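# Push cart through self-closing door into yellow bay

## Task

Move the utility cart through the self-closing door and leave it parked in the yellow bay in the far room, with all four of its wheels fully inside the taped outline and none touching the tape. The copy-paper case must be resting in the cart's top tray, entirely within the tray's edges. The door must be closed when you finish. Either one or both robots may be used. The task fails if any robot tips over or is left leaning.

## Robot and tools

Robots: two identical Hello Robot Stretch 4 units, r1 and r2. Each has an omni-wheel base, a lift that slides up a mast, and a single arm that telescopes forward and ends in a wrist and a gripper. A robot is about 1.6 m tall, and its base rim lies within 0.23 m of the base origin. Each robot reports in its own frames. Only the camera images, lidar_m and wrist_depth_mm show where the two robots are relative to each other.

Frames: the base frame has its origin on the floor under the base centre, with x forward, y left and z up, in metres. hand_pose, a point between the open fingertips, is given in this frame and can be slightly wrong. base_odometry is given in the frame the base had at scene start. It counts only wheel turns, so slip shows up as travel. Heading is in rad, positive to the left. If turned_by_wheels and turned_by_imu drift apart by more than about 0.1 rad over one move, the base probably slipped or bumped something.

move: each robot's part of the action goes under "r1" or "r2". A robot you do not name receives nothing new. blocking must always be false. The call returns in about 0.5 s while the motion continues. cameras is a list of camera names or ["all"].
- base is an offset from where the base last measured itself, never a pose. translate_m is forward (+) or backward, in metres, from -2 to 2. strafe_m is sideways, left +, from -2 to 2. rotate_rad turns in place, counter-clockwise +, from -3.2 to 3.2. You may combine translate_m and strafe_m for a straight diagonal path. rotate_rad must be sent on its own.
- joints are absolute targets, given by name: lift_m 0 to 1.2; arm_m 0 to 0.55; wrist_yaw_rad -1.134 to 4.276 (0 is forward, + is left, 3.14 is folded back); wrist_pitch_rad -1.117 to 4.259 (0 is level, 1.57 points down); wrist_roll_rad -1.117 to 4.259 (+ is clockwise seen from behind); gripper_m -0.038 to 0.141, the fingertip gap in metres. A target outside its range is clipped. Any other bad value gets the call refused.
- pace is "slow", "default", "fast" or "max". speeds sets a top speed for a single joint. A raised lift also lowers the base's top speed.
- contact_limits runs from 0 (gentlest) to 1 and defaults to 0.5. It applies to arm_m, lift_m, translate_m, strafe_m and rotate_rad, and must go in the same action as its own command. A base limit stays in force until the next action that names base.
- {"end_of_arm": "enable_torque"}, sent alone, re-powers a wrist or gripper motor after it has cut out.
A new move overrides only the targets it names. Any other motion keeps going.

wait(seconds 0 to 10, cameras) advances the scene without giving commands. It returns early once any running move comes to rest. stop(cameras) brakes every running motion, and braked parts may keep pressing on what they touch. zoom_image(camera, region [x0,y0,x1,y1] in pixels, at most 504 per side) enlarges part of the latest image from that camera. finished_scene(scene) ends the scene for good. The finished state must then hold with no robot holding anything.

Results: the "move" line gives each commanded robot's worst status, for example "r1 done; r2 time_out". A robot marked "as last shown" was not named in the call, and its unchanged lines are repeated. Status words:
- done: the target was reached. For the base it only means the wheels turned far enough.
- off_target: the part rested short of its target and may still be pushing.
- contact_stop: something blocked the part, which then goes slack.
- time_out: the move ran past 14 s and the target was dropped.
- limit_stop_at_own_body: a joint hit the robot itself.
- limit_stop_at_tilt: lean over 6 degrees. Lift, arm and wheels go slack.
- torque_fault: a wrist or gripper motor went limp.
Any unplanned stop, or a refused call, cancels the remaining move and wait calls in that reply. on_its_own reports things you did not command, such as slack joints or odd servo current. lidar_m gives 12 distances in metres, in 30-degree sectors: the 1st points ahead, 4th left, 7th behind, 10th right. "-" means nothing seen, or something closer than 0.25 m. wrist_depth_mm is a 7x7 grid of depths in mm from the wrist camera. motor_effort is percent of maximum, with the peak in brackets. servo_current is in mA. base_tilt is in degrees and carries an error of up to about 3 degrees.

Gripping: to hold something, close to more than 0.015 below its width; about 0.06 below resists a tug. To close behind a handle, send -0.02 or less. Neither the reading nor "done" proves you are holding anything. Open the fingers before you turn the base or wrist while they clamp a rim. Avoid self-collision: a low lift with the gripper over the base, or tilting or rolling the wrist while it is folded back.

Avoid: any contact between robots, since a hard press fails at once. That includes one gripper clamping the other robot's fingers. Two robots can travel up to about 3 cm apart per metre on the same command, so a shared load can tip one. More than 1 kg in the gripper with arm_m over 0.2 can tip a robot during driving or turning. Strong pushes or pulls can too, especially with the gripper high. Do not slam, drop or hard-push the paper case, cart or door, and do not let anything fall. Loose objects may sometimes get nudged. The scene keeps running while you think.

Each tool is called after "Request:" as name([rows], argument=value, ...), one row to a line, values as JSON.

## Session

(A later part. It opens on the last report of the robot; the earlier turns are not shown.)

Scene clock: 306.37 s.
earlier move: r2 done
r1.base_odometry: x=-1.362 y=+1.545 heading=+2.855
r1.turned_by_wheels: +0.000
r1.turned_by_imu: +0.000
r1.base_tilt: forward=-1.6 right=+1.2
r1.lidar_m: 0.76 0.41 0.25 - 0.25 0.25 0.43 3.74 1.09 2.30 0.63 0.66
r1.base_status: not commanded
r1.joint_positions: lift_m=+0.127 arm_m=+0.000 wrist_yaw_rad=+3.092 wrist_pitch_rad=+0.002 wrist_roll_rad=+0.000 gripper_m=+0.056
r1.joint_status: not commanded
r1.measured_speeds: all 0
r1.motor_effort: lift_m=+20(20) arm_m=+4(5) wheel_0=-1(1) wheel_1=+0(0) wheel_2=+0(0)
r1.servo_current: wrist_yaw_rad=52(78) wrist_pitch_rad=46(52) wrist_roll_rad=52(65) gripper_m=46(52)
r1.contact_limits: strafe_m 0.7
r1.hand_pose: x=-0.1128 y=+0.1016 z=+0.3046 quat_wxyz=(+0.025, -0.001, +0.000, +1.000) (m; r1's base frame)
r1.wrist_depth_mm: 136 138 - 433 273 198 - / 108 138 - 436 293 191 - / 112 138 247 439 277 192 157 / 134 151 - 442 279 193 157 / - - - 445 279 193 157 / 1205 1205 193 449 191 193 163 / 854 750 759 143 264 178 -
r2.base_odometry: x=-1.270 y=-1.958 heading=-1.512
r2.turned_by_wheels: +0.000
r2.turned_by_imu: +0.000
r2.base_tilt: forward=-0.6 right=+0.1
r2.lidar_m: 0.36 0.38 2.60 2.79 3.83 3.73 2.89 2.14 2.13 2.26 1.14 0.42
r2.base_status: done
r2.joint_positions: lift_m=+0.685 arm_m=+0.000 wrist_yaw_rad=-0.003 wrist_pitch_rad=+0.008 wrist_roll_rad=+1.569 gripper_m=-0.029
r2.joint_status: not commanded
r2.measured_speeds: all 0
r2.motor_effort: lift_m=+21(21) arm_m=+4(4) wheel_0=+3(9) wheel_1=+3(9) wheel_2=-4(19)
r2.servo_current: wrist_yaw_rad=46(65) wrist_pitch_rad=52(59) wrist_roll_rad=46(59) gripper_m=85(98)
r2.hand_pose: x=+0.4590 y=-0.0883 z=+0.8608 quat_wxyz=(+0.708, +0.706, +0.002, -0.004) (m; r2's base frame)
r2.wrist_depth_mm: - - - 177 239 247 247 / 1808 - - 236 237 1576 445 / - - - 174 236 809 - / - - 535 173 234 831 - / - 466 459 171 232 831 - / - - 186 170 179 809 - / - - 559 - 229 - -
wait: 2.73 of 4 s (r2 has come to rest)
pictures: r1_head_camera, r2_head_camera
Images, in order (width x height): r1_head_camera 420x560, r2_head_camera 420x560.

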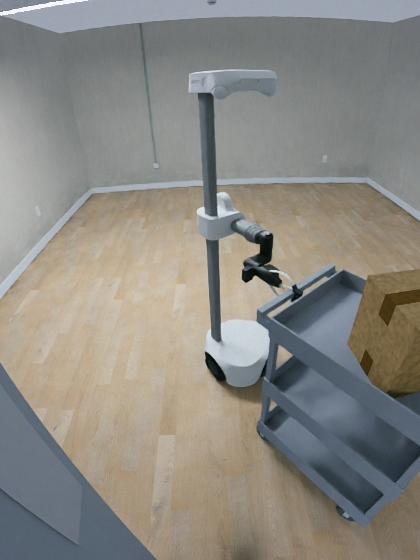

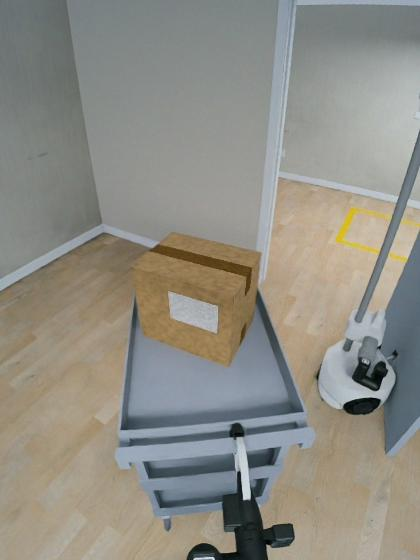

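Request:
move(blocking=false, r2={"base":{"strafe_m":0.2}})

Request:
wait(seconds=3)

Request:
move(blocking=false, r2={"base":{"rotate_rad":-0.22},"pace":"slow"})

Request:
wait(seconds=2)

Request:
move(blocking=false, r2={"base":{"strafe_m":0.2}})

Request:
wait(seconds=3)

Request:
move(blocking=false, r2={"base":{"rotate_rad":-0.22},"pace":"slow"})

Request:
wait(seconds=2, cameras=["r1_head_camera","r1_head_right_camera","r2_head_camera","r2_wrist_camera"])

Scene clock: 317.10 s.
move: r2 moving
r1: as last shown
r1.base_tilt: forward=-1.6 right=+1.3
r1.lidar_m: 0.81 0.38 0.25 - 0.25 0.25 0.42 3.74 1.11 2.30 0.64 0.65
r1.motor_effort: lift_m=+20(20) arm_m=+4(4) wheel_0=+0(1) wheel_1=+0(0) wheel_2=+0(0)
r1.servo_current: wrist_yaw_rad=39(65) wrist_pitch_rad=46(46) wrist_roll_rad=52(59) gripper_m=46(46)
r1.contact_limits: strafe_m 0.7
r1.wrist_depth_mm: 136 138 - 433 273 198 - / 108 138 - 433 291 191 - / 112 139 246 439 277 192 157 / 134 151 - 439 279 193 156 / 1921 - - 442 279 193 157 / 1182 1160 193 449 191 193 163 / 842 750 759 143 264 177 -
r2.base_odometry: x=-1.234 y=-1.956 heading=-1.513
r2.turned_by_wheels: +0.000
r2.turned_by_imu: +0.000
r2.base_tilt: forward=-0.7 right=+0.1
r2.lidar_m: 0.38 0.41 2.58 2.75 3.82 3.73 2.93 2.21 2.17 2.30 1.16 0.41
r2.base_status: strafe_m moving
r2.joint_positions: lift_m=+0.685 arm_m=+0.000 wrist_yaw_rad=-0.005 wrist_pitch_rad=+0.008 wrist_roll_rad=+1.569 gripper_m=-0.029
r2.joint_status: not commanded
r2.measured_speeds: translate_m=-0.001 strafe_m=+0.141 rotate_rad=+0.008 lift_m=+0.000 arm_m=+0.000 wrist_yaw_rad=+0.000 wrist_pitch_rad=+0.000 wrist_roll_rad=+0.000
r2.motor_effort: lift_m=+21(21) arm_m=+4(4) wheel_0=-15(16) wheel_1=+10(11) wheel_2=+0(4)
r2.servo_current: wrist_yaw_rad=52(52) wrist_pitch_rad=52(52) wrist_roll_rad=59(59) gripper_m=91(98)
r2.hand_pose: x=+0.4589 y=-0.0888 z=+0.8608 quat_wxyz=(+0.708, +0.706, +0.001, -0.004) (m; r2's base frame)
r2.wrist_depth_mm: 1756 - - 173 236 242 242 / - - - 172 234 1576 1042 / - - 1863 172 233 809 - / - - 512 171 231 842 - / - 480 466 170 231 842 - / - - 185 170 178 831 - / - - 559 - 229 - -
pictures: none

Scene clock: 318.57 s.
earlier move: r2 done
r1.base_odometry: x=-1.362 y=+1.545 heading=+2.855
r1.turned_by_wheels: +0.000
r1.turned_by_imu: +0.000
r1.base_tilt: forward=-1.5 right=+1.3
r1.lidar_m: 1.05 0.36 0.25 - 0.25 0.25 0.43 3.74 1.10 2.28 0.65 0.68
r1.base_status: not commanded
r1.joint_positions: lift_m=+0.127 arm_m=+0.000 wrist_yaw_rad=+3.092 wrist_pitch_rad=+0.002 wrist_roll_rad=+0.000 gripper_m=+0.056
r1.joint_status: not commanded
r1.measured_speeds: all 0
r1.motor_effort: lift_m=+20(20) arm_m=+4(4) wheel_0=+0(1) wheel_1=+0(0) wheel_2=+0(0)
r1.servo_current: wrist_yaw_rad=52(65) wrist_pitch_rad=39(52) wrist_roll_rad=52(59) gripper_m=46(46)
r1.contact_limits: strafe_m 0.7
r1.hand_pose: x=-0.1128 y=+0.1016 z=+0.3046 quat_wxyz=(+0.025, -0.001, +0.000, +1.000) (m; r1's base frame)
r1.wrist_depth_mm: 136 138 - 433 272 197 - / 108 138 - 436 291 191 - / 112 139 245 439 277 192 157 / 134 152 - 442 278 192 157 / 1921 - - 449 279 194 157 / 1182 1205 194 452 191 193 163 / 842 759 759 143 265 177 -
r2.base_odometry: x=-1.070 y=-1.947 heading=-1.512
r2.turned_by_wheels: +0.000
r2.turned_by_imu: +0.000
r2.base_tilt: forward=-0.6 right=+0.1
r2.lidar_m: 0.40 0.48 2.45 2.60 3.68 3.63 3.11 2.34 2.28 2.43 1.29 0.40
r2.base_status: done
r2.joint_positions: lift_m=+0.685 arm_m=+0.000 wrist_yaw_rad=+0.000 wrist_pitch_rad=+0.008 wrist_roll_rad=+1.569 gripper_m=-0.029
r2.joint_status: not commanded
r2.measured_speeds: all 0
r2.motor_effort: lift_m=+21(21) arm_m=+4(4) wheel_0=-1(18) wheel_1=+2(11) wheel_2=+0(4)
r2.servo_current: wrist_yaw_rad=52(52) wrist_pitch_rad=52(52) wrist_roll_rad=52(59) gripper_m=85(98)
r2.hand_pose: x=+0.4593 y=-0.0874 z=+0.8608 quat_wxyz=(+0.708, +0.706, +0.003, -0.003) (m; r2's base frame)
r2.wrist_depth_mm: - - - 139 194 1336 539 / - - 569 144 202 - - / - 508 469 149 210 798 - / - 477 462 156 218 809 - / - - 549 162 226 - - / - - 187 167 178 - - / - - - - - 1661 -
wait: 1.47 of 3 s (r2 has come to rest)
pictures: none

Scene clock: 319.07 s.
move: r2 moving
r1: as last shown
r1.base_tilt: forward=-1.6 right=+1.3
r1.lidar_m: 1.00 0.39 0.25 - 0.25 0.25 0.46 3.74 1.11 2.32 0.67 0.68
r1.motor_effort: lift_m=+20(20) arm_m=+4(4) wheel_0=+0(0) wheel_1=+0(0) wheel_2=+0(0)
r1.servo_current: wrist_yaw_rad=52(65) wrist_pitch_rad=46(46) wrist_roll_rad=52(59) gripper_m=46(46)
r1.contact_limits: strafe_m 0.7
r1.wrist_depth_mm: 136 138 - 430 272 198 - / 108 138 - 433 290 191 - / 112 139 247 439 276 192 157 / 134 151 - 445 277 193 156 / - - - 449 278 193 158 / 1182 1182 194 449 191 193 163 / 842 759 750 143 263 177 -
r2.base_odometry: x=-1.070 y=-1.947 heading=-1.636
r2.turned_by_wheels: -0.124
r2.turned_by_imu: -0.120
r2.base_tilt: forward=-0.7 right=+0.0
r2.lidar_m: 0.40 0.43 2.44 2.50 3.25 3.63 3.53 2.44 2.30 2.32 1.31 0.43
r2.base_status: rotate_rad moving
r2.joint_positions: lift_m=+0.685 arm_m=+0.000 wrist_yaw_rad=+0.005 wrist_pitch_rad=+0.008 wrist_roll_rad=+1.569 gripper_m=-0.029
r2.joint_status: not commanded
r2.measured_speeds: translate_m=+0.001 strafe_m=+0.000 rotate_rad=-0.470 lift_m=+0.000 arm_m=+0.000 wrist_yaw_rad=+0.000 wrist_pitch_rad=+0.000 wrist_roll_rad=+0.000
r2.motor_effort: lift_m=+21(21) arm_m=+4(4) wheel_0=+9(13) wheel_1=+8(8) wheel_2=+11(14)
r2.servo_current: wrist_yaw_rad=59(59) wrist_pitch_rad=52(59) wrist_roll_rad=46(59) gripper_m=98(98)
r2.hand_pose: x=+0.4597 y=-0.0860 z=+0.8608 quat_wxyz=(+0.708, +0.706, +0.004, -0.001) (m; r2's base frame)
r2.wrist_depth_mm: - - - 158 217 224 226 / - - - 160 219 1537 1098 / - - 580 163 222 809 - / - 500 455 165 225 820 - / - - 492 167 229 854 - / - - 187 170 179 - - / - - - - 235 - -
pictures: none

Scene clock: 319.80 s.
earlier move: r2 done
r1.base_odometry: x=-1.362 y=+1.545 heading=+2.855
r1.turned_by_wheels: +0.000
r1.turned_by_imu: +0.000
r1.base_tilt: forward=-1.6 right=+1.2
r1.lidar_m: 0.94 0.35 0.25 - 0.25 0.25 0.45 3.74 1.10 2.30 0.65 0.68
r1.base_status: not commanded
r1.joint_positions: lift_m=+0.127 arm_m=+0.000 wrist_yaw_rad=+3.092 wrist_pitch_rad=+0.002 wrist_roll_rad=+0.000 gripper_m=+0.056
r1.joint_status: not commanded
r1.measured_speeds: all 0
r1.motor_effort: lift_m=+20(20) arm_m=+4(4) wheel_0=+0(1) wheel_1=+0(0) wheel_2=+0(0)
r1.servo_current: wrist_yaw_rad=46(72) wrist_pitch_rad=46(46) wrist_roll_rad=65(65) gripper_m=33(52)
r1.contact_limits: strafe_m 0.7
r1.hand_pose: x=-0.1128 y=+0.1016 z=+0.3046 quat_wxyz=(+0.025, -0.001, +0.000, +1.000) (m; r1's base frame)
r1.wrist_depth_mm: 136 138 - 433 273 198 - / 108 138 - 436 291 192 - / 112 138 247 442 277 191 157 / 134 151 - 442 278 191 156 / 1921 - - 449 279 193 157 / 1160 1229 193 449 191 193 163 / 854 759 750 143 263 177 -
r2.base_odometry: x=-1.070 y=-1.947 heading=-1.731
r2.turned_by_wheels: -0.095
r2.turned_by_imu: -0.092
r2.base_tilt: forward=-0.6 right=+0.1
r2.lidar_m: 0.38 0.38 2.44 2.46 3.03 3.62 3.66 2.52 2.30 2.32 1.31 0.43
r2.base_status: done
r2.joint_positions: lift_m=+0.685 arm_m=+0.000 wrist_yaw_rad=+0.003 wrist_pitch_rad=+0.008 wrist_roll_rad=+1.569 gripper_m=-0.029
r2.joint_status: not commanded
r2.measured_speeds: all 0
r2.motor_effort: lift_m=+21(21) arm_m=+4(4) wheel_0=+7(13) wheel_1=+5(8) wheel_2=+8(14)
r2.servo_current: wrist_yaw_rad=59(59) wrist_pitch_rad=52(59) wrist_roll_rad=52(59) gripper_m=85(98)
r2.hand_pose: x=+0.4595 y=-0.0866 z=+0.8608 quat_wxyz=(+0.708, +0.706, +0.004, -0.002) (m; r2's base frame)
r2.wrist_depth_mm: 1756 - - 179 240 249 248 / - - - 178 238 1430 445 / - - - 175 236 1537 - / - - 544 174 234 842 - / - 473 462 172 233 831 - / - - 187 171 179 - - / - - 554 - 229 - -
wait: 0.73 of 2 s (r2 has come to rest)
pictures: none

Scene clock: 320.30 s.
move: r2 moving
r1: as last shown
r1.base_tilt: forward=-1.6 right=+1.3
r1.lidar_m: 0.96 0.37 0.25 - 0.25 0.25 0.44 3.72 1.11 2.29 0.67 0.67
r1.servo_current: wrist_yaw_rad=52(65) wrist_pitch_rad=39(46) wrist_roll_rad=46(72) gripper_m=39(46)
r1.contact_limits: strafe_m 0.7
r1.wrist_depth_mm: 136 138 - 433 273 198 - / 108 138 - 436 293 191 - / 112 138 246 436 277 191 157 / 134 151 - 439 278 193 157 / 1983 - - 449 277 193 157 / 1182 1205 194 452 191 193 163 / 854 759 759 143 263 177 -
r2.base_odometry: x=-1.034 y=-1.953 heading=-1.731
r2.turned_by_wheels: +0.000
r2.turned_by_imu: -0.001
r2.base_tilt: forward=-0.7 right=+0.1
r2.lidar_m: 0.38 0.39 2.41 2.43 3.05 3.61 3.64 2.54 2.32 2.37 1.33 0.44
r2.base_status: strafe_m moving
r2.joint_positions: lift_m=+0.685 arm_m=+0.000 wrist_yaw_rad=-0.005 wrist_pitch_rad=+0.008 wrist_roll_rad=+1.569 gripper_m=-0.029
r2.joint_status: not commanded
r2.measured_speeds: translate_m=+0.000 strafe_m=+0.142 rotate_rad=-0.001 lift_m=+0.000 arm_m=+0.000 wrist_yaw_rad=-0.021 wrist_pitch_rad=+0.000 wrist_roll_rad=+0.000
r2.motor_effort: lift_m=+21(21) arm_m=+4(4) wheel_0=-16(16) wheel_1=+11(12) wheel_2=+0(7)
r2.servo_current: wrist_yaw_rad=59(59) wrist_pitch_rad=46(59) wrist_roll_rad=46(59) gripper_m=85(98)
r2.hand_pose: x=+0.4588 y=-0.0889 z=+0.8608 quat_wxyz=(+0.708, +0.706, +0.001, -0.005) (m; r2's base frame)
r2.wrist_depth_mm: - - - 181 243 251 253 / - - - 179 240 1618 1138 / - - - 176 237 1661 - / - - 549 175 235 842 - / - 466 466 172 231 831 - / - - 187 170 179 - - / - - 535 - 226 - -
pictures: none

Scene clock: 321.77 s.
earlier move: r2 done
r1.base_odometry: x=-1.362 y=+1.545 heading=+2.855
r1.turned_by_wheels: +0.000
r1.turned_by_imu: +0.000
r1.base_tilt: forward=-1.6 right=+1.2
r1.lidar_m: 1.39 0.39 0.25 - 0.25 0.25 0.45 3.76 1.13 2.29 0.72 0.72
r1.base_status: not commanded
r1.joint_positions: lift_m=+0.127 arm_m=+0.000 wrist_yaw_rad=+3.092 wrist_pitch_rad=+0.002 wrist_roll_rad=+0.000 gripper_m=+0.056
r1.joint_status: not commanded
r1.measured_speeds: all 0
r1.motor_effort: lift_m=+20(20) arm_m=+4(4) wheel_0=+0(1) wheel_1=+0(0) wheel_2=+0(0)
r1.servo_current: wrist_yaw_rad=59(65) wrist_pitch_rad=39(52) wrist_roll_rad=59(72) gripper_m=46(46)
r1.contact_limits: strafe_m 0.7
r1.hand_pose: x=-0.1128 y=+0.1016 z=+0.3046 quat_wxyz=(+0.025, -0.001, +0.000, +1.000) (m; r1's base frame)
r1.wrist_depth_mm: 136 138 - 436 273 198 - / 108 138 - 436 291 191 - / 112 139 247 439 276 191 156 / 134 151 - 442 278 192 157 / 1983 - - 449 279 193 157 / 1205 1205 194 452 191 193 163 / 854 759 750 143 264 177 -
r2.base_odometry: x=-0.873 y=-1.979 heading=-1.731
r2.turned_by_wheels: +0.000
r2.turned_by_imu: +0.000
r2.base_tilt: forward=-0.7 right=+0.0
r2.lidar_m: 0.40 0.46 2.25 2.29 2.78 3.53 3.60 2.75 2.48 2.50 1.46 0.41
r2.base_status: done
r2.joint_positions: lift_m=+0.685 arm_m=+0.000 wrist_yaw_rad=-0.001 wrist_pitch_rad=+0.008 wrist_roll_rad=+1.569 gripper_m=-0.029
r2.joint_status: not commanded
r2.measured_speeds: all 0
r2.motor_effort: lift_m=+21(21) arm_m=+4(4) wheel_0=-1(16) wheel_1=+3(12) wheel_2=+0(7)
r2.servo_current: wrist_yaw_rad=39(59) wrist_pitch_rad=52(59) wrist_roll_rad=46(65) gripper_m=85(98)
r2.hand_pose: x=+0.4592 y=-0.0877 z=+0.8608 quat_wxyz=(+0.708, +0.706, +0.002, -0.003) (m; r2's base frame)
r2.wrist_depth_mm: - - - 150 206 1397 1160 / - - - 153 211 778 - / - - 508 156 217 798 - / - 473 452 160 221 820 - / - - 517 165 227 - - / - - 186 168 178 - - / - - - - 239 1708 -
wait: 1.47 of 3 s (r2 has come to rest)
pictures: none

Scene clock: 322.27 s.
move: r2 moving
r1: as last shown
r1.base_tilt: forward=-1.6 right=+1.3
r1.lidar_m: 1.14 0.39 0.25 - 0.25 0.25 0.43 3.77 1.10 2.29 0.71 0.70
r1.servo_current: wrist_yaw_rad=52(59) wrist_pitch_rad=46(46) wrist_roll_rad=59(65) gripper_m=39(46)
r1.contact_limits: strafe_m 0.7
r1.wrist_depth_mm: 136 138 - 433 273 197 - / 108 138 - 436 291 191 - / 112 139 246 442 274 191 157 / 134 151 - 445 278 193 156 / 1921 - - 452 279 193 158 / 1182 1229 193 452 190 193 163 / 842 759 759 142 263 177 -
r2.base_odometry: x=-0.873 y=-1.979 heading=-1.854
r2.turned_by_wheels: -0.124
r2.turned_by_imu: -0.120
r2.base_tilt: forward=-0.7 right=+0.1
r2.lidar_m: 0.40 0.40 2.24 2.27 2.63 3.56 3.55 2.90 2.49 2.49 1.43 0.45
r2.base_status: rotate_rad moving
r2.joint_positions: lift_m=+0.685 arm_m=+0.000 wrist_yaw_rad=+0.005 wrist_pitch_rad=+0.008 wrist_roll_rad=+1.569 gripper_m=-0.029
r2.joint_status: not commanded
r2.measured_speeds: translate_m=+0.001 strafe_m=+0.001 rotate_rad=-0.465 lift_m=+0.000 arm_m=+0.000 wrist_yaw_rad=+0.000 wrist_pitch_rad=+0.000 wrist_roll_rad=+0.000
r2.motor_effort: lift_m=+21(21) arm_m=+4(4) wheel_0=+8(12) wheel_1=+7(8) wheel_2=+13(14)
r2.servo_current: wrist_yaw_rad=52(52) wrist_pitch_rad=46(59) wrist_roll_rad=46(59) gripper_m=98(98)
r2.hand_pose: x=+0.4597 y=-0.0859 z=+0.8608 quat_wxyz=(+0.708, +0.706, +0.005, -0.001) (m; r2's base frame)
r2.wrist_depth_mm: - - - 166 226 234 244 / - - - 167 227 1618 1078 / - - 615 168 229 809 - / - - 473 168 229 831 - / - - 480 170 230 842 - / - - 187 170 178 - - / - - 603 - 232 - -
pictures: none

Scene clock: 323.00 s.
earlier move: r2 done
r1.base_odometry: x=-1.362 y=+1.545 heading=+2.855
r1.turned_by_wheels: +0.000
r1.turned_by_imu: +0.000
r1.base_tilt: forward=-1.6 right=+1.2
r1.lidar_m: 1.08 0.35 0.25 - 0.25 0.25 0.45 3.73 1.10 2.32 0.70 0.69
r1.base_status: not commanded
r1.joint_positions: lift_m=+0.127 arm_m=+0.000 wrist_yaw_rad=+3.092 wrist_pitch_rad=+0.002 wrist_roll_rad=+0.000 gripper_m=+0.056
r1.joint_status: not commanded
r1.measured_speeds: all 0
r1.motor_effort: lift_m=+20(20) arm_m=+4(4) wheel_0=+0(1) wheel_1=+0(0) wheel_2=+0(0)
r1.servo_current: wrist_yaw_rad=46(59) wrist_pitch_rad=46(46) wrist_roll_rad=46(65) gripper_m=39(46)
r1.contact_limits: strafe_m 0.7
r1.hand_pose: x=-0.1128 y=+0.1016 z=+0.3046 quat_wxyz=(+0.025, -0.001, +0.000, +1.000) (m; r1's base frame)
r1.wrist_depth_mm: 136 138 - 433 273 198 - / 108 138 - 433 291 191 - / 112 139 248 439 277 191 156 / 134 151 - 442 278 193 157 / 1921 - - 445 279 193 157 / 1205 1205 194 452 191 193 163 / 842 759 768 143 263 178 -
r2.base_odometry: x=-0.873 y=-1.979 heading=-1.949
r2.turned_by_wheels: -0.095
r2.turned_by_imu: -0.092
r2.base_tilt: forward=-0.7 right=+0.1
r2.lidar_m: 0.34 0.36 2.28 2.26 2.51 3.60 3.57 3.13 2.53 2.48 2.75 0.45
r2.base_status: done
r2.joint_positions: lift_m=+0.685 arm_m=+0.000 wrist_yaw_rad=+0.005 wrist_pitch_rad=+0.008 wrist_roll_rad=+1.569 gripper_m=-0.029
r2.joint_status: not commanded
r2.measured_speeds: all 0
r2.motor_effort: lift_m=+21(21) arm_m=+4(4) wheel_0=+6(12) wheel_1=+6(8) wheel_2=+8(14)
r2.servo_current: wrist_yaw_rad=39(59) wrist_pitch_rad=46(59) wrist_roll_rad=46(59) gripper_m=85(98)
r2.hand_pose: x=+0.4597 y=-0.0859 z=+0.8608 quat_wxyz=(+0.708, +0.706, +0.005, -0.001) (m; r2's base frame)
r2.wrist_depth_mm: - 1281 1281 193 258 264 1042 / - - - 189 253 1430 1118 / - - - 183 245 1708 - / - - 609 179 239 820 - / - 500 462 174 234 831 - / - - 186 171 179 - - / - - 517 - - - -
wait: 0.73 of 2 s (r2 has come to rest)
pictures: r1_head_camera, r1_head_right_camera, r2_head_camera, r2_wrist_camera
Images, in order (width x height): r1_head_camera 420x560, r1_head_right_camera 420x672, r2_head_camera 420x560, r2_wrist_camera 616x392.

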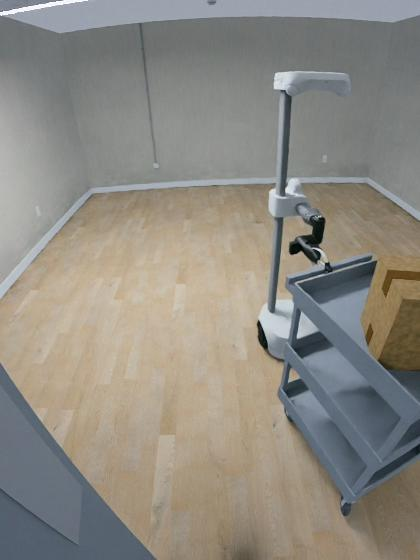

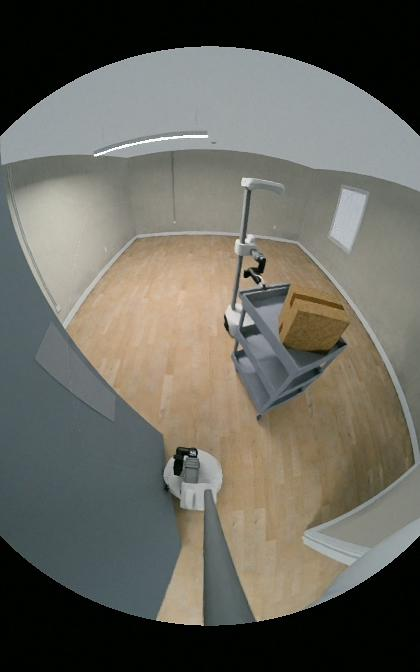

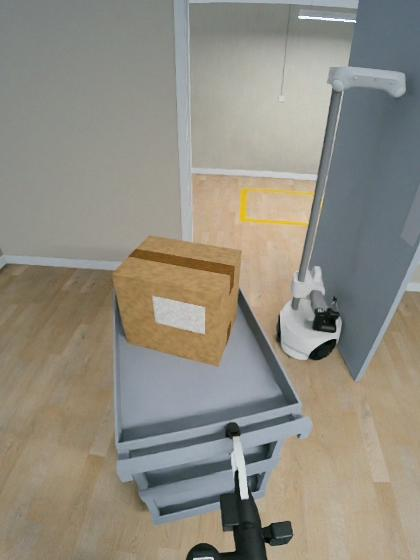

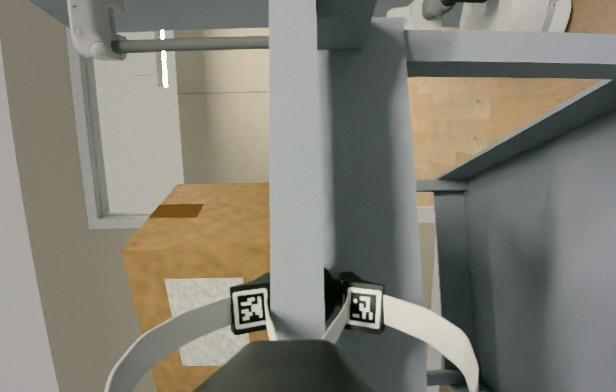

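Request:
move(blocking=false, r2={"base":{"strafe_m":0.28}})

Request:
wait(seconds=3)

Request:
move(blocking=false, r2={"base":{"rotate_rad":-0.12},"pace":"slow"})

Request:
wait(seconds=2, cameras=["r1_head_camera","r2_head_camera"])

Scene clock: 330.50 s.
move: r2 moving
r1: as last shown
r1.base_tilt: forward=-1.6 right=+1.3
r1.lidar_m: 1.11 0.36 0.25 - 0.25 0.25 0.46 3.74 1.11 2.28 0.71 0.71
r1.servo_current: wrist_yaw_rad=59(65) wrist_pitch_rad=46(46) wrist_roll_rad=78(78) gripper_m=39(46)
r1.contact_limits: strafe_m 0.7
r1.wrist_depth_mm: 135 138 - 433 273 198 - / 108 138 - 436 291 191 - / 112 138 246 436 277 192 156 / 134 151 - 439 278 193 156 / 1921 - - 445 279 194 158 / 1160 1182 194 449 191 193 163 / 842 759 750 142 263 176 -
r2.base_odometry: x=-0.839 y=-1.992 heading=-1.949
r2.turned_by_wheels: +0.000
r2.turned_by_imu: +0.000
r2.base_tilt: forward=-0.7 right=+0.1
r2.lidar_m: 0.36 0.35 2.27 2.23 2.46 3.58 3.57 3.16 2.51 2.52 2.80 0.44
r2.base_status: strafe_m moving
r2.joint_positions: lift_m=+0.685 arm_m=+0.000 wrist_yaw_rad=-0.005 wrist_pitch_rad=+0.008 wrist_roll_rad=+1.569 gripper_m=-0.029
r2.joint_status: not commanded
r2.measured_speeds: translate_m=+0.000 strafe_m=+0.140 rotate_rad=-0.002 lift_m=+0.000 arm_m=+0.000 wrist_yaw_rad=-0.026 wrist_pitch_rad=+0.000 wrist_roll_rad=+0.000
r2.motor_effort: lift_m=+21(21) arm_m=+4(4) wheel_0=-15(15) wheel_1=+10(12) wheel_2=+1(5)
r2.servo_current: wrist_yaw_rad=52(59) wrist_pitch_rad=52(52) wrist_roll_rad=46(52) gripper_m=91(91)
r2.hand_pose: x=+0.4588 y=-0.0889 z=+0.8608 quat_wxyz=(+0.708, +0.706, +0.001, -0.005) (m; r2's base frame)
r2.wrist_depth_mm: - - - 195 260 268 1060 / - - - 190 255 1464 1098 / - - - 185 246 1708 - / - - 621 179 239 809 - / - 504 459 175 234 820 - / - - 187 169 178 - - / - - 512 - - - -
pictures: none

Scene clock: 332.27 s.
earlier move: r2 done
r1.base_odometry: x=-1.362 y=+1.545 heading=+2.855
r1.turned_by_wheels: +0.000
r1.turned_by_imu: +0.000
r1.base_tilt: forward=-1.6 right=+1.3
r1.lidar_m: 5.11 0.39 0.25 - 0.25 0.25 0.45 3.75 1.11 2.29 0.83 0.77
r1.base_status: not commanded
r1.joint_positions: lift_m=+0.127 arm_m=+0.000 wrist_yaw_rad=+3.092 wrist_pitch_rad=+0.002 wrist_roll_rad=+0.000 gripper_m=+0.056
r1.joint_status: not commanded
r1.measured_speeds: all 0
r1.motor_effort: lift_m=+20(20) arm_m=+4(5) wheel_0=+0(1) wheel_1=+0(0) wheel_2=+0(0)
r1.servo_current: wrist_yaw_rad=65(78) wrist_pitch_rad=46(52) wrist_roll_rad=65(78) gripper_m=39(46)
r1.contact_limits: strafe_m 0.7
r1.hand_pose: x=-0.1128 y=+0.1016 z=+0.3046 quat_wxyz=(+0.025, -0.001, +0.000, +1.000) (m; r1's base frame)
r1.wrist_depth_mm: 136 138 - 433 273 197 - / 108 138 - 439 291 191 - / 112 138 246 439 277 192 156 / 134 151 - 439 278 192 157 / - - - 449 278 193 158 / 1205 1182 194 452 191 193 163 / 842 750 759 143 265 177 -
r2.base_odometry: x=-0.612 y=-2.082 heading=-1.949
r2.turned_by_wheels: +0.000
r2.turned_by_imu: +0.000
r2.base_tilt: forward=-0.8 right=+0.1
r2.lidar_m: 0.40 0.46 1.99 1.97 2.20 3.39 3.53 3.45 2.78 2.74 1.68 0.41
r2.base_status: done
r2.joint_positions: lift_m=+0.685 arm_m=+0.000 wrist_yaw_rad=-0.003 wrist_pitch_rad=+0.008 wrist_roll_rad=+1.569 gripper_m=-0.029
r2.joint_status: not commanded
r2.measured_speeds: all 0
r2.motor_effort: lift_m=+21(21) arm_m=+4(4) wheel_0=-1(18) wheel_1=+0(12) wheel_2=-2(5)
r2.servo_current: wrist_yaw_rad=52(59) wrist_pitch_rad=52(59) wrist_roll_rad=46(65) gripper_m=91(98)
r2.hand_pose: x=+0.4590 y=-0.0884 z=+0.8608 quat_wxyz=(+0.708, +0.706, +0.002, -0.004) (m; r2's base frame)
r2.wrist_depth_mm: - - - 147 203 1537 1160 / - - - 151 208 741 - / - - 484 154 216 809 - / - 469 459 159 220 820 - / - - 530 164 227 - - / - - 186 168 178 - - / - - - - 240 1708 -
wait: 1.77 of 3 s (r2 has come to rest)
pictures: none

Scene clock: 332.77 s.
move: r2 moving
r1: as last shown
r1.base_tilt: forward=-1.6 right=+1.2
r1.lidar_m: 5.10 0.38 0.25 - 0.25 0.25 0.43 3.74 1.12 2.31 0.81 0.75
r1.motor_effort: lift_m=+20(20) arm_m=+4(4) wheel_0=+0(1) wheel_1=+0(0) wheel_2=+0(0)
r1.servo_current: wrist_yaw_rad=46(59) wrist_pitch_rad=39(46) wrist_roll_rad=46(59) gripper_m=46(46)
r1.contact_limits: strafe_m 0.7
r1.wrist_depth_mm: 136 138 - 430 274 198 - / 108 138 - 436 293 191 - / 112 139 247 439 276 191 157 / 134 151 - 445 278 192 156 / 1921 - - 449 279 193 157 / 1205 1182 194 452 191 194 163 / 854 750 750 143 264 177 -
r2.base_odometry: x=-0.613 y=-2.082 heading=-2.050
r2.turned_by_wheels: -0.101
r2.turned_by_imu: -0.098
r2.base_tilt: forward=-0.7 right=+0.0
r2.lidar_m: 0.37 0.41 2.01 1.97 2.13 3.03 3.53 3.71 2.83 2.76 2.94 0.43
r2.base_status: rotate_rad moving
r2.joint_positions: lift_m=+0.685 arm_m=+0.000 wrist_yaw_rad=+0.005 wrist_pitch_rad=+0.008 wrist_roll_rad=+1.569 gripper_m=-0.029
r2.joint_status: not commanded
r2.measured_speeds: translate_m=-0.001 strafe_m=-0.002 rotate_rad=-0.212 lift_m=+0.000 arm_m=+0.000 wrist_yaw_rad=+0.000 wrist_pitch_rad=+0.000 wrist_roll_rad=+0.000
r2.motor_effort: lift_m=+21(21) arm_m=+4(4) wheel_0=+4(11) wheel_1=+3(10) wheel_2=+9(12)
r2.servo_current: wrist_yaw_rad=52(65) wrist_pitch_rad=52(59) wrist_roll_rad=46(59) gripper_m=85(91)
r2.hand_pose: x=+0.4597 y=-0.0859 z=+0.8608 quat_wxyz=(+0.708, +0.706, +0.005, -0.001) (m; r2's base frame)
r2.wrist_depth_mm: - - - 163 220 244 1098 / - - - 164 224 1537 - / - - 574 165 226 809 - / - - 459 167 228 842 - / - - 492 168 229 831 - / - - 186 170 179 - - / - - - - 235 - -
pictures: none

Scene clock: 333.23 s.
earlier move: r2 done
r1.base_odometry: x=-1.362 y=+1.545 heading=+2.855
r1.turned_by_wheels: +0.000
r1.turned_by_imu: +0.000
r1.base_tilt: forward=-1.6 right=+1.3
r1.lidar_m: 5.11 0.37 0.25 - 0.25 0.25 0.45 3.73 1.12 2.29 0.82 0.74
r1.base_status: not commanded
r1.joint_positions: lift_m=+0.127 arm_m=+0.000 wrist_yaw_rad=+3.092 wrist_pitch_rad=+0.002 wrist_roll_rad=+0.000 gripper_m=+0.056
r1.joint_status: not commanded
r1.measured_speeds: all 0
r1.motor_effort: lift_m=+20(20) arm_m=+4(4) wheel_0=+0(1) wheel_1=+0(0) wheel_2=+0(0)
r1.servo_current: wrist_yaw_rad=39(65) wrist_pitch_rad=52(52) wrist_roll_rad=33(59) gripper_m=39(46)
r1.contact_limits: strafe_m 0.7
r1.hand_pose: x=-0.1128 y=+0.1016 z=+0.3046 quat_wxyz=(+0.025, -0.001, +0.000, +1.000) (m; r1's base frame)
r1.wrist_depth_mm: 136 138 - 433 272 198 - / 108 138 - 439 293 191 - / 112 139 245 439 278 191 157 / 134 151 - 442 279 191 157 / 1983 - - 449 278 193 158 / 1205 1205 194 452 191 193 163 / 854 750 759 143 264 177 -
r2.base_odometry: x=-0.613 y=-2.082 heading=-2.068
r2.turned_by_wheels: -0.018
r2.turned_by_imu: -0.018
r2.base_tilt: forward=-0.7 right=+0.0
r2.lidar_m: 0.40 0.41 2.06 1.99 2.08 2.96 3.58 3.70 2.86 2.76 2.90 0.43
r2.base_status: done
r2.joint_positions: lift_m=+0.685 arm_m=+0.000 wrist_yaw_rad=+0.003 wrist_pitch_rad=+0.008 wrist_roll_rad=+1.569 gripper_m=-0.029
r2.joint_status: not commanded
r2.measured_speeds: all 0
r2.motor_effort: lift_m=+21(21) arm_m=+4(4) wheel_0=+3(11) wheel_1=+5(10) wheel_2=+6(12)
r2.servo_current: wrist_yaw_rad=46(65) wrist_pitch_rad=46(59) wrist_roll_rad=52(59) gripper_m=91(98)
r2.hand_pose: x=+0.4595 y=-0.0866 z=+0.8608 quat_wxyz=(+0.708, +0.706, +0.004, -0.002) (m; r2's base frame)
r2.wrist_depth_mm: - 1921 - 167 227 239 256 / - - - 167 229 1661 1098 / - - 603 168 229 798 - / - - 466 169 229 831 - / - - 480 169 230 831 - / - - 187 170 178 - - / - - 603 - - - -
wait: 0.47 of 2 s (r2 has come to rest)
pictures: r1_head_camera, r2_head_camera
Images, in order (width x height): r1_head_camera 420x560, r2_head_camera 420x560.

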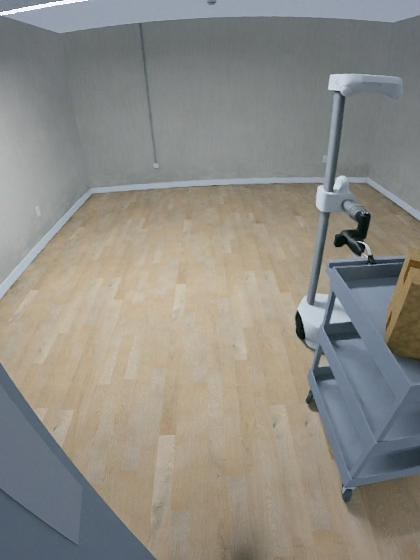

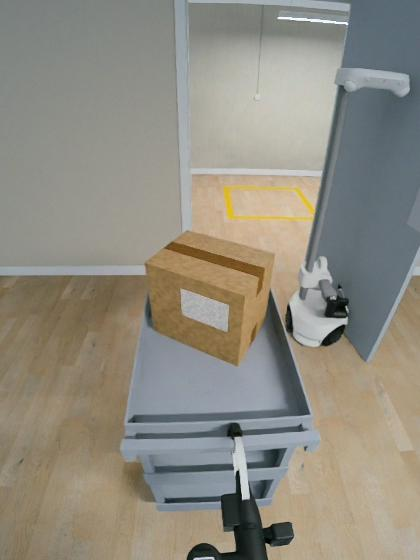

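Request:
move(blocking=false, r2={"base":{"strafe_m":0.22}})

Request:
wait(seconds=3)

Request:
move(blocking=false, r2={"base":{"rotate_rad":-0.12},"pace":"slow"})

Request:
wait(seconds=2)

Request:
move(blocking=false, r2={"base":{"translate_m":0.6}})

Request:
wait(seconds=4, cameras=["r1_head_camera","r2_head_camera"])

Scene clock: 343.97 s.
move: r2 moving
r1: as last shown
r1.lidar_m: 5.11 0.37 0.25 - 0.25 0.25 0.43 3.74 1.12 2.32 0.82 0.74
r1.motor_effort: lift_m=+20(20) arm_m=+4(5) wheel_0=-1(1) wheel_1=+0(0) wheel_2=+0(0)
r1.servo_current: wrist_yaw_rad=39(59) wrist_pitch_rad=39(46) wrist_roll_rad=59(59) gripper_m=39(46)
r1.contact_limits: strafe_m 0.7
r1.wrist_depth_mm: 136 138 - 430 273 198 - / 108 138 - 436 291 191 - / 112 139 246 442 278 191 157 / 134 151 - 445 278 192 157 / 1983 - - 452 279 193 157 / 1205 1205 194 452 191 193 163 / 854 750 750 143 264 177 -
r2.base_odometry: x=-0.581 y=-2.100 heading=-2.068
r2.turned_by_wheels: +0.000
r2.turned_by_imu: +0.000
r2.base_tilt: forward=-0.7 right=+0.1
r2.lidar_m: 0.38 0.40 2.02 1.95 2.04 2.85 3.57 3.70 2.87 2.80 2.94 0.43
r2.base_status: strafe_m moving
r2.joint_positions: lift_m=+0.685 arm_m=+0.000 wrist_yaw_rad=-0.005 wrist_pitch_rad=+0.008 wrist_roll_rad=+1.569 gripper_m=-0.029
r2.joint_status: not commanded
r2.measured_speeds: translate_m=+0.001 strafe_m=+0.140 rotate_rad=-0.004 lift_m=+0.000 arm_m=+0.000 wrist_yaw_rad=-0.014 wrist_pitch_rad=+0.000 wrist_roll_rad=+0.000
r2.motor_effort: lift_m=+21(21) arm_m=+4(4) wheel_0=-12(16) wheel_1=+10(12) wheel_2=+0(4)
r2.servo_current: wrist_yaw_rad=52(52) wrist_pitch_rad=52(59) wrist_roll_rad=46(52) gripper_m=85(98)
r2.hand_pose: x=+0.4588 y=-0.0888 z=+0.8608 quat_wxyz=(+0.708, +0.706, +0.001, -0.004) (m; r2's base frame)
r2.wrist_depth_mm: - 1430 - 166 226 247 1078 / - - - 167 227 1537 530 / - - 603 167 229 809 - / - 508 462 168 229 842 - / - - 484 169 229 842 - / - - 186 169 178 - - / - - 603 - 231 - -
pictures: none

Scene clock: 345.50 s.
earlier move: r2 done
r1.base_odometry: x=-1.362 y=+1.545 heading=+2.855
r1.turned_by_wheels: +0.000
r1.turned_by_imu: +0.000
r1.base_tilt: forward=-1.6 right=+1.2
r1.lidar_m: 5.10 0.39 0.25 - 0.25 0.25 0.46 3.77 1.11 2.30 0.88 0.85
r1.base_status: not commanded
r1.joint_positions: lift_m=+0.127 arm_m=+0.000 wrist_yaw_rad=+3.092 wrist_pitch_rad=+0.002 wrist_roll_rad=+0.000 gripper_m=+0.056
r1.joint_status: not commanded
r1.measured_speeds: all 0
r1.motor_effort: lift_m=+20(20) arm_m=+4(5) wheel_0=+0(1) wheel_1=+0(0) wheel_2=+0(0)
r1.servo_current: wrist_yaw_rad=52(72) wrist_pitch_rad=33(52) wrist_roll_rad=46(65) gripper_m=39(52)
r1.contact_limits: strafe_m 0.7
r1.hand_pose: x=-0.1128 y=+0.1016 z=+0.3046 quat_wxyz=(+0.025, -0.001, +0.000, +1.000) (m; r1's base frame)
r1.wrist_depth_mm: 136 138 - 430 273 198 - / 108 138 - 436 290 191 - / 112 139 248 439 277 192 156 / 134 151 - 442 278 193 157 / 1921 - - 449 279 193 157 / 1182 1182 193 452 191 193 163 / 854 750 759 142 263 177 -
r2.base_odometry: x=-0.419 y=-2.187 heading=-2.068
r2.turned_by_wheels: +0.000
r2.turned_by_imu: +0.000
r2.base_tilt: forward=-0.7 right=+0.1
r2.lidar_m: 0.41 0.47 1.81 1.76 1.84 2.58 3.55 3.69 3.08 2.96 1.80 0.39
r2.base_status: done
r2.joint_positions: lift_m=+0.685 arm_m=+0.000 wrist_yaw_rad=-0.003 wrist_pitch_rad=+0.008 wrist_roll_rad=+1.569 gripper_m=-0.029
r2.joint_status: not commanded
r2.measured_speeds: all 0
r2.motor_effort: lift_m=+21(21) arm_m=+4(4) wheel_0=-1(16) wheel_1=+1(12) wheel_2=+0(4)
r2.servo_current: wrist_yaw_rad=52(65) wrist_pitch_rad=46(59) wrist_roll_rad=46(52) gripper_m=91(98)
r2.hand_pose: x=+0.4590 y=-0.0883 z=+0.8608 quat_wxyz=(+0.708, +0.706, +0.002, -0.004) (m; r2's base frame)
r2.wrist_depth_mm: - - - 132 186 741 - / - - 504 137 195 750 - / - 439 439 143 206 - - / - - 484 151 214 - - / - - 591 158 224 - - / - - 187 168 178 544 - / - - - - - 1618 496
wait: 1.53 of 3 s (r2 has come to rest)
pictures: none

Scene clock: 346.00 s.
move: r2 moving
r1: as last shown
r1.lidar_m: 5.11 0.39 0.25 - 0.25 0.25 0.47 3.73 1.12 2.27 0.88 0.82
r1.motor_effort: lift_m=+20(20) arm_m=+4(4) wheel_0=+0(1) wheel_1=+0(0) wheel_2=+0(0)
r1.servo_current: wrist_yaw_rad=39(65) wrist_pitch_rad=46(52) wrist_roll_rad=33(52) gripper_m=39(46)
r1.contact_limits: strafe_m 0.7
r1.wrist_depth_mm: 136 138 - 433 273 198 - / 108 138 - 436 291 191 - / 112 139 246 436 277 192 157 / 134 151 - 445 277 193 157 / - - - 442 279 194 158 / 1205 1229 193 452 191 193 163 / 854 750 750 143 264 177 -
r2.base_odometry: x=-0.419 y=-2.187 heading=-2.169
r2.turned_by_wheels: -0.101
r2.turned_by_imu: -0.098
r2.base_tilt: forward=-0.7 right=+0.1
r2.lidar_m: 0.41 0.43 1.87 1.76 1.81 2.37 3.56 3.59 3.12 2.97 3.06 0.42
r2.base_status: rotate_rad moving
r2.joint_positions: lift_m=+0.685 arm_m=+0.000 wrist_yaw_rad=+0.004 wrist_pitch_rad=+0.008 wrist_roll_rad=+1.569 gripper_m=-0.029
r2.joint_status: not commanded
r2.measured_speeds: translate_m=-0.001 strafe_m=-0.003 rotate_rad=-0.213 lift_m=+0.000 arm_m=+0.000 wrist_yaw_rad=-0.002 wrist_pitch_rad=+0.000 wrist_roll_rad=+0.000
r2.motor_effort: lift_m=+21(21) arm_m=+4(4) wheel_0=+5(10) wheel_1=+5(8) wheel_2=+10(11)
r2.servo_current: wrist_yaw_rad=65(65) wrist_pitch_rad=52(52) wrist_roll_rad=52(52) gripper_m=91(98)
r2.hand_pose: x=+0.4597 y=-0.0861 z=+0.8608 quat_wxyz=(+0.708, +0.706, +0.004, -0.001) (m; r2's base frame)
r2.wrist_depth_mm: - - - 147 203 1336 1138 / - - - 151 209 741 - / - - 488 155 215 809 - / - 488 462 159 221 831 - / - - 525 164 228 - - / - - 186 169 179 - - / - - - - 242 1661 -
pictures: none

Scene clock: 346.47 s.
earlier move: r2 done
r1.base_odometry: x=-1.362 y=+1.545 heading=+2.855
r1.turned_by_wheels: +0.000
r1.turned_by_imu: +0.000
r1.base_tilt: forward=-1.6 right=+1.3
r1.lidar_m: 5.11 0.36 0.25 - 0.25 0.25 0.43 3.74 1.11 2.28 0.87 0.81
r1.base_status: not commanded
r1.joint_positions: lift_m=+0.127 arm_m=+0.000 wrist_yaw_rad=+3.092 wrist_pitch_rad=+0.002 wrist_roll_rad=+0.000 gripper_m=+0.056
r1.joint_status: not commanded
r1.measured_speeds: all 0
r1.motor_effort: lift_m=+20(20) arm_m=+4(5) wheel_0=+0(1) wheel_1=+0(0) wheel_2=+0(0)
r1.servo_current: wrist_yaw_rad=39(65) wrist_pitch_rad=46(52) wrist_roll_rad=33(59) gripper_m=39(46)
r1.contact_limits: strafe_m 0.7
r1.hand_pose: x=-0.1128 y=+0.1016 z=+0.3046 quat_wxyz=(+0.025, -0.001, +0.000, +1.000) (m; r1's base frame)
r1.wrist_depth_mm: 136 138 - 436 273 198 - / 108 138 - 436 291 191 - / 113 138 246 439 276 191 157 / 134 151 - 439 281 192 157 / - - - 445 278 193 157 / 1182 1205 193 452 191 193 163 / 842 741 759 143 263 177 -
r2.base_odometry: x=-0.419 y=-2.187 heading=-2.187
r2.turned_by_wheels: -0.018
r2.turned_by_imu: -0.018
r2.base_tilt: forward=-0.7 right=+0.1
r2.lidar_m: 0.38 0.44 1.90 1.75 1.81 2.29 3.54 3.54 3.19 2.97 3.06 0.42
r2.base_status: done
r2.joint_positions: lift_m=+0.685 arm_m=+0.000 wrist_yaw_rad=+0.003 wrist_pitch_rad=+0.008 wrist_roll_rad=+1.569 gripper_m=-0.029
r2.joint_status: not commanded
r2.measured_speeds: all 0
r2.motor_effort: lift_m=+21(21) arm_m=+4(4) wheel_0=+3(10) wheel_1=+5(8) wheel_2=+6(11)
r2.servo_current: wrist_yaw_rad=46(65) wrist_pitch_rad=52(52) wrist_roll_rad=39(52) gripper_m=91(98)
r2.hand_pose: x=+0.4595 y=-0.0866 z=+0.8608 quat_wxyz=(+0.708, +0.706, +0.004, -0.002) (m; r2's base frame)
r2.wrist_depth_mm: - 1464 - 152 208 1336 1138 / - - - 155 213 768 - / - - 512 158 217 809 - / - 473 452 161 223 831 - / - - 521 166 229 - - / - - 186 170 178 - - / - - - - 238 1661 -
wait: 0.47 of 2 s (r2 has come to rest)
pictures: none

Scene clock: 346.97 s.
move: r2 moving
r1: as last shown
r1.lidar_m: 5.12 0.38 0.25 - 0.25 0.25 0.46 3.74 1.12 2.32 0.84 0.80
r1.servo_current: wrist_yaw_rad=46(59) wrist_pitch_rad=46(46) wrist_roll_rad=39(65) gripper_m=39(39)
r1.contact_limits: strafe_m 0.7
r1.wrist_depth_mm: 136 138 - 433 273 198 - / 108 138 - 436 293 191 - / 112 139 247 439 277 192 157 / 134 151 - 442 278 192 157 / 1983 - - 445 281 193 158 / 1182 1229 194 449 191 193 163 / 854 759 759 143 264 177 -
r2.base_odometry: x=-0.437 y=-2.212 heading=-2.188
r2.turned_by_wheels: -0.001
r2.turned_by_imu: -0.001
r2.base_tilt: forward=-0.7 right=+0.1
r2.lidar_m: 0.38 0.42 1.89 1.76 1.82 2.29 3.55 3.62 3.19 2.98 3.03 0.42
r2.base_status: translate_m moving
r2.joint_positions: lift_m=+0.685 arm_m=+0.000 wrist_yaw_rad=-0.006 wrist_pitch_rad=+0.008 wrist_roll_rad=+1.569 gripper_m=-0.029
r2.joint_status: not commanded
r2.measured_speeds: translate_m=+0.121 strafe_m=+0.001 rotate_rad=-0.004 lift_m=+0.000 arm_m=+0.000 wrist_yaw_rad=-0.011 wrist_pitch_rad=+0.000 wrist_roll_rad=+0.000
r2.motor_effort: lift_m=+21(21) arm_m=+4(4) wheel_0=+8(10) wheel_1=+7(10) wheel_2=-21(21)
r2.servo_current: wrist_yaw_rad=46(59) wrist_pitch_rad=46(59) wrist_roll_rad=52(52) gripper_m=91(98)
r2.hand_pose: x=+0.4588 y=-0.0890 z=+0.8608 quat_wxyz=(+0.708, +0.706, +0.001, -0.005) (m; r2's base frame)
r2.wrist_depth_mm: - - - 158 215 1281 1160 / - - - 159 219 1366 - / - - 544 161 223 820 - / - 473 455 164 225 831 - / - - 504 166 228 831 - / - - 186 169 179 - - / - - - - 235 - -
pictures: none

Scene clock: 349.97 s.
earlier move: r2 done
r1.base_odometry: x=-1.362 y=+1.545 heading=+2.855
r1.turned_by_wheels: +0.000
r1.turned_by_imu: +0.000
r1.base_tilt: forward=-1.6 right=+1.3
r1.lidar_m: 5.12 0.36 0.25 - 0.25 0.25 0.47 3.75 1.11 0.63 0.67 0.86
r1.base_status: not commanded
r1.joint_positions: lift_m=+0.127 arm_m=+0.000 wrist_yaw_rad=+3.092 wrist_pitch_rad=+0.002 wrist_roll_rad=+0.000 gripper_m=+0.056
r1.joint_status: not commanded
r1.measured_speeds: all 0
r1.motor_effort: lift_m=+20(20) arm_m=+4(5) wheel_0=+0(1) wheel_1=+0(0) wheel_2=+0(0)
r1.servo_current: wrist_yaw_rad=59(78) wrist_pitch_rad=39(52) wrist_roll_rad=39(65) gripper_m=46(52)
r1.contact_limits: strafe_m 0.7
r1.hand_pose: x=-0.1128 y=+0.1016 z=+0.3046 quat_wxyz=(+0.025, -0.001, +0.000, +1.000) (m; r1's base frame)
r1.wrist_depth_mm: 136 138 - 433 271 198 - / 108 138 - 433 293 191 - / 112 139 246 445 276 192 157 / 134 151 - 445 278 192 157 / 1983 - - 445 281 193 157 / 1205 1205 193 449 191 194 163 / 842 750 741 143 264 177 -
r2.base_odometry: x=-0.766 y=-2.677 heading=-2.187
r2.turned_by_wheels: +0.001
r2.turned_by_imu: +0.003
r2.base_tilt: forward=-0.7 right=+0.0
r2.lidar_m: 0.35 0.36 1.92 1.82 1.87 2.42 4.20 4.20 3.15 2.93 1.29 0.44
r2.base_status: done
r2.joint_positions: lift_m=+0.685 arm_m=+0.000 wrist_yaw_rad=+0.002 wrist_pitch_rad=+0.008 wrist_roll_rad=+1.569 gripper_m=-0.029
r2.joint_status: not commanded
r2.measured_speeds: all 0
r2.motor_effort: lift_m=+21(21) arm_m=+4(4) wheel_0=+3(12) wheel_1=+4(10) wheel_2=-3(21)
r2.servo_current: wrist_yaw_rad=46(65) wrist_pitch_rad=52(59) wrist_roll_rad=52(59) gripper_m=85(98)
r2.hand_pose: x=+0.4594 y=-0.0870 z=+0.8608 quat_wxyz=(+0.708, +0.706, +0.003, -0.002) (m; r2's base frame)
r2.wrist_depth_mm: - - - 195 260 270 268 / - - - 190 255 1576 1042 / - - - 185 247 1708 - / - - 603 180 240 809 - / - 466 462 174 234 831 - / - 477 186 171 179 - - / - - 512 - 224 - -
wait: 3.00 of 4 s (r2 has come to rest)
pictures: r1_head_camera, r2_head_camera
Images, in order (width x height): r1_head_camera 420x560, r2_head_camera 420x560.

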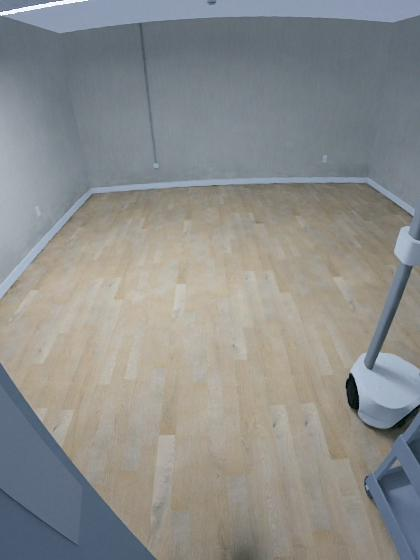

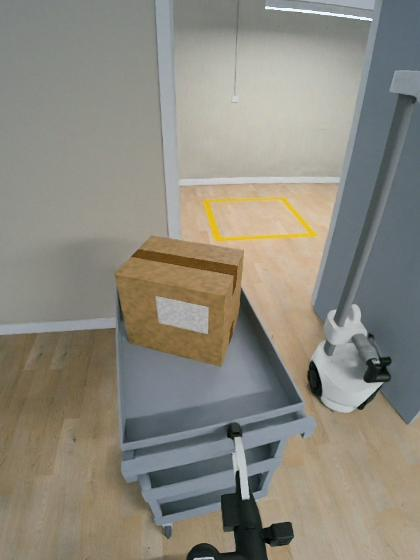

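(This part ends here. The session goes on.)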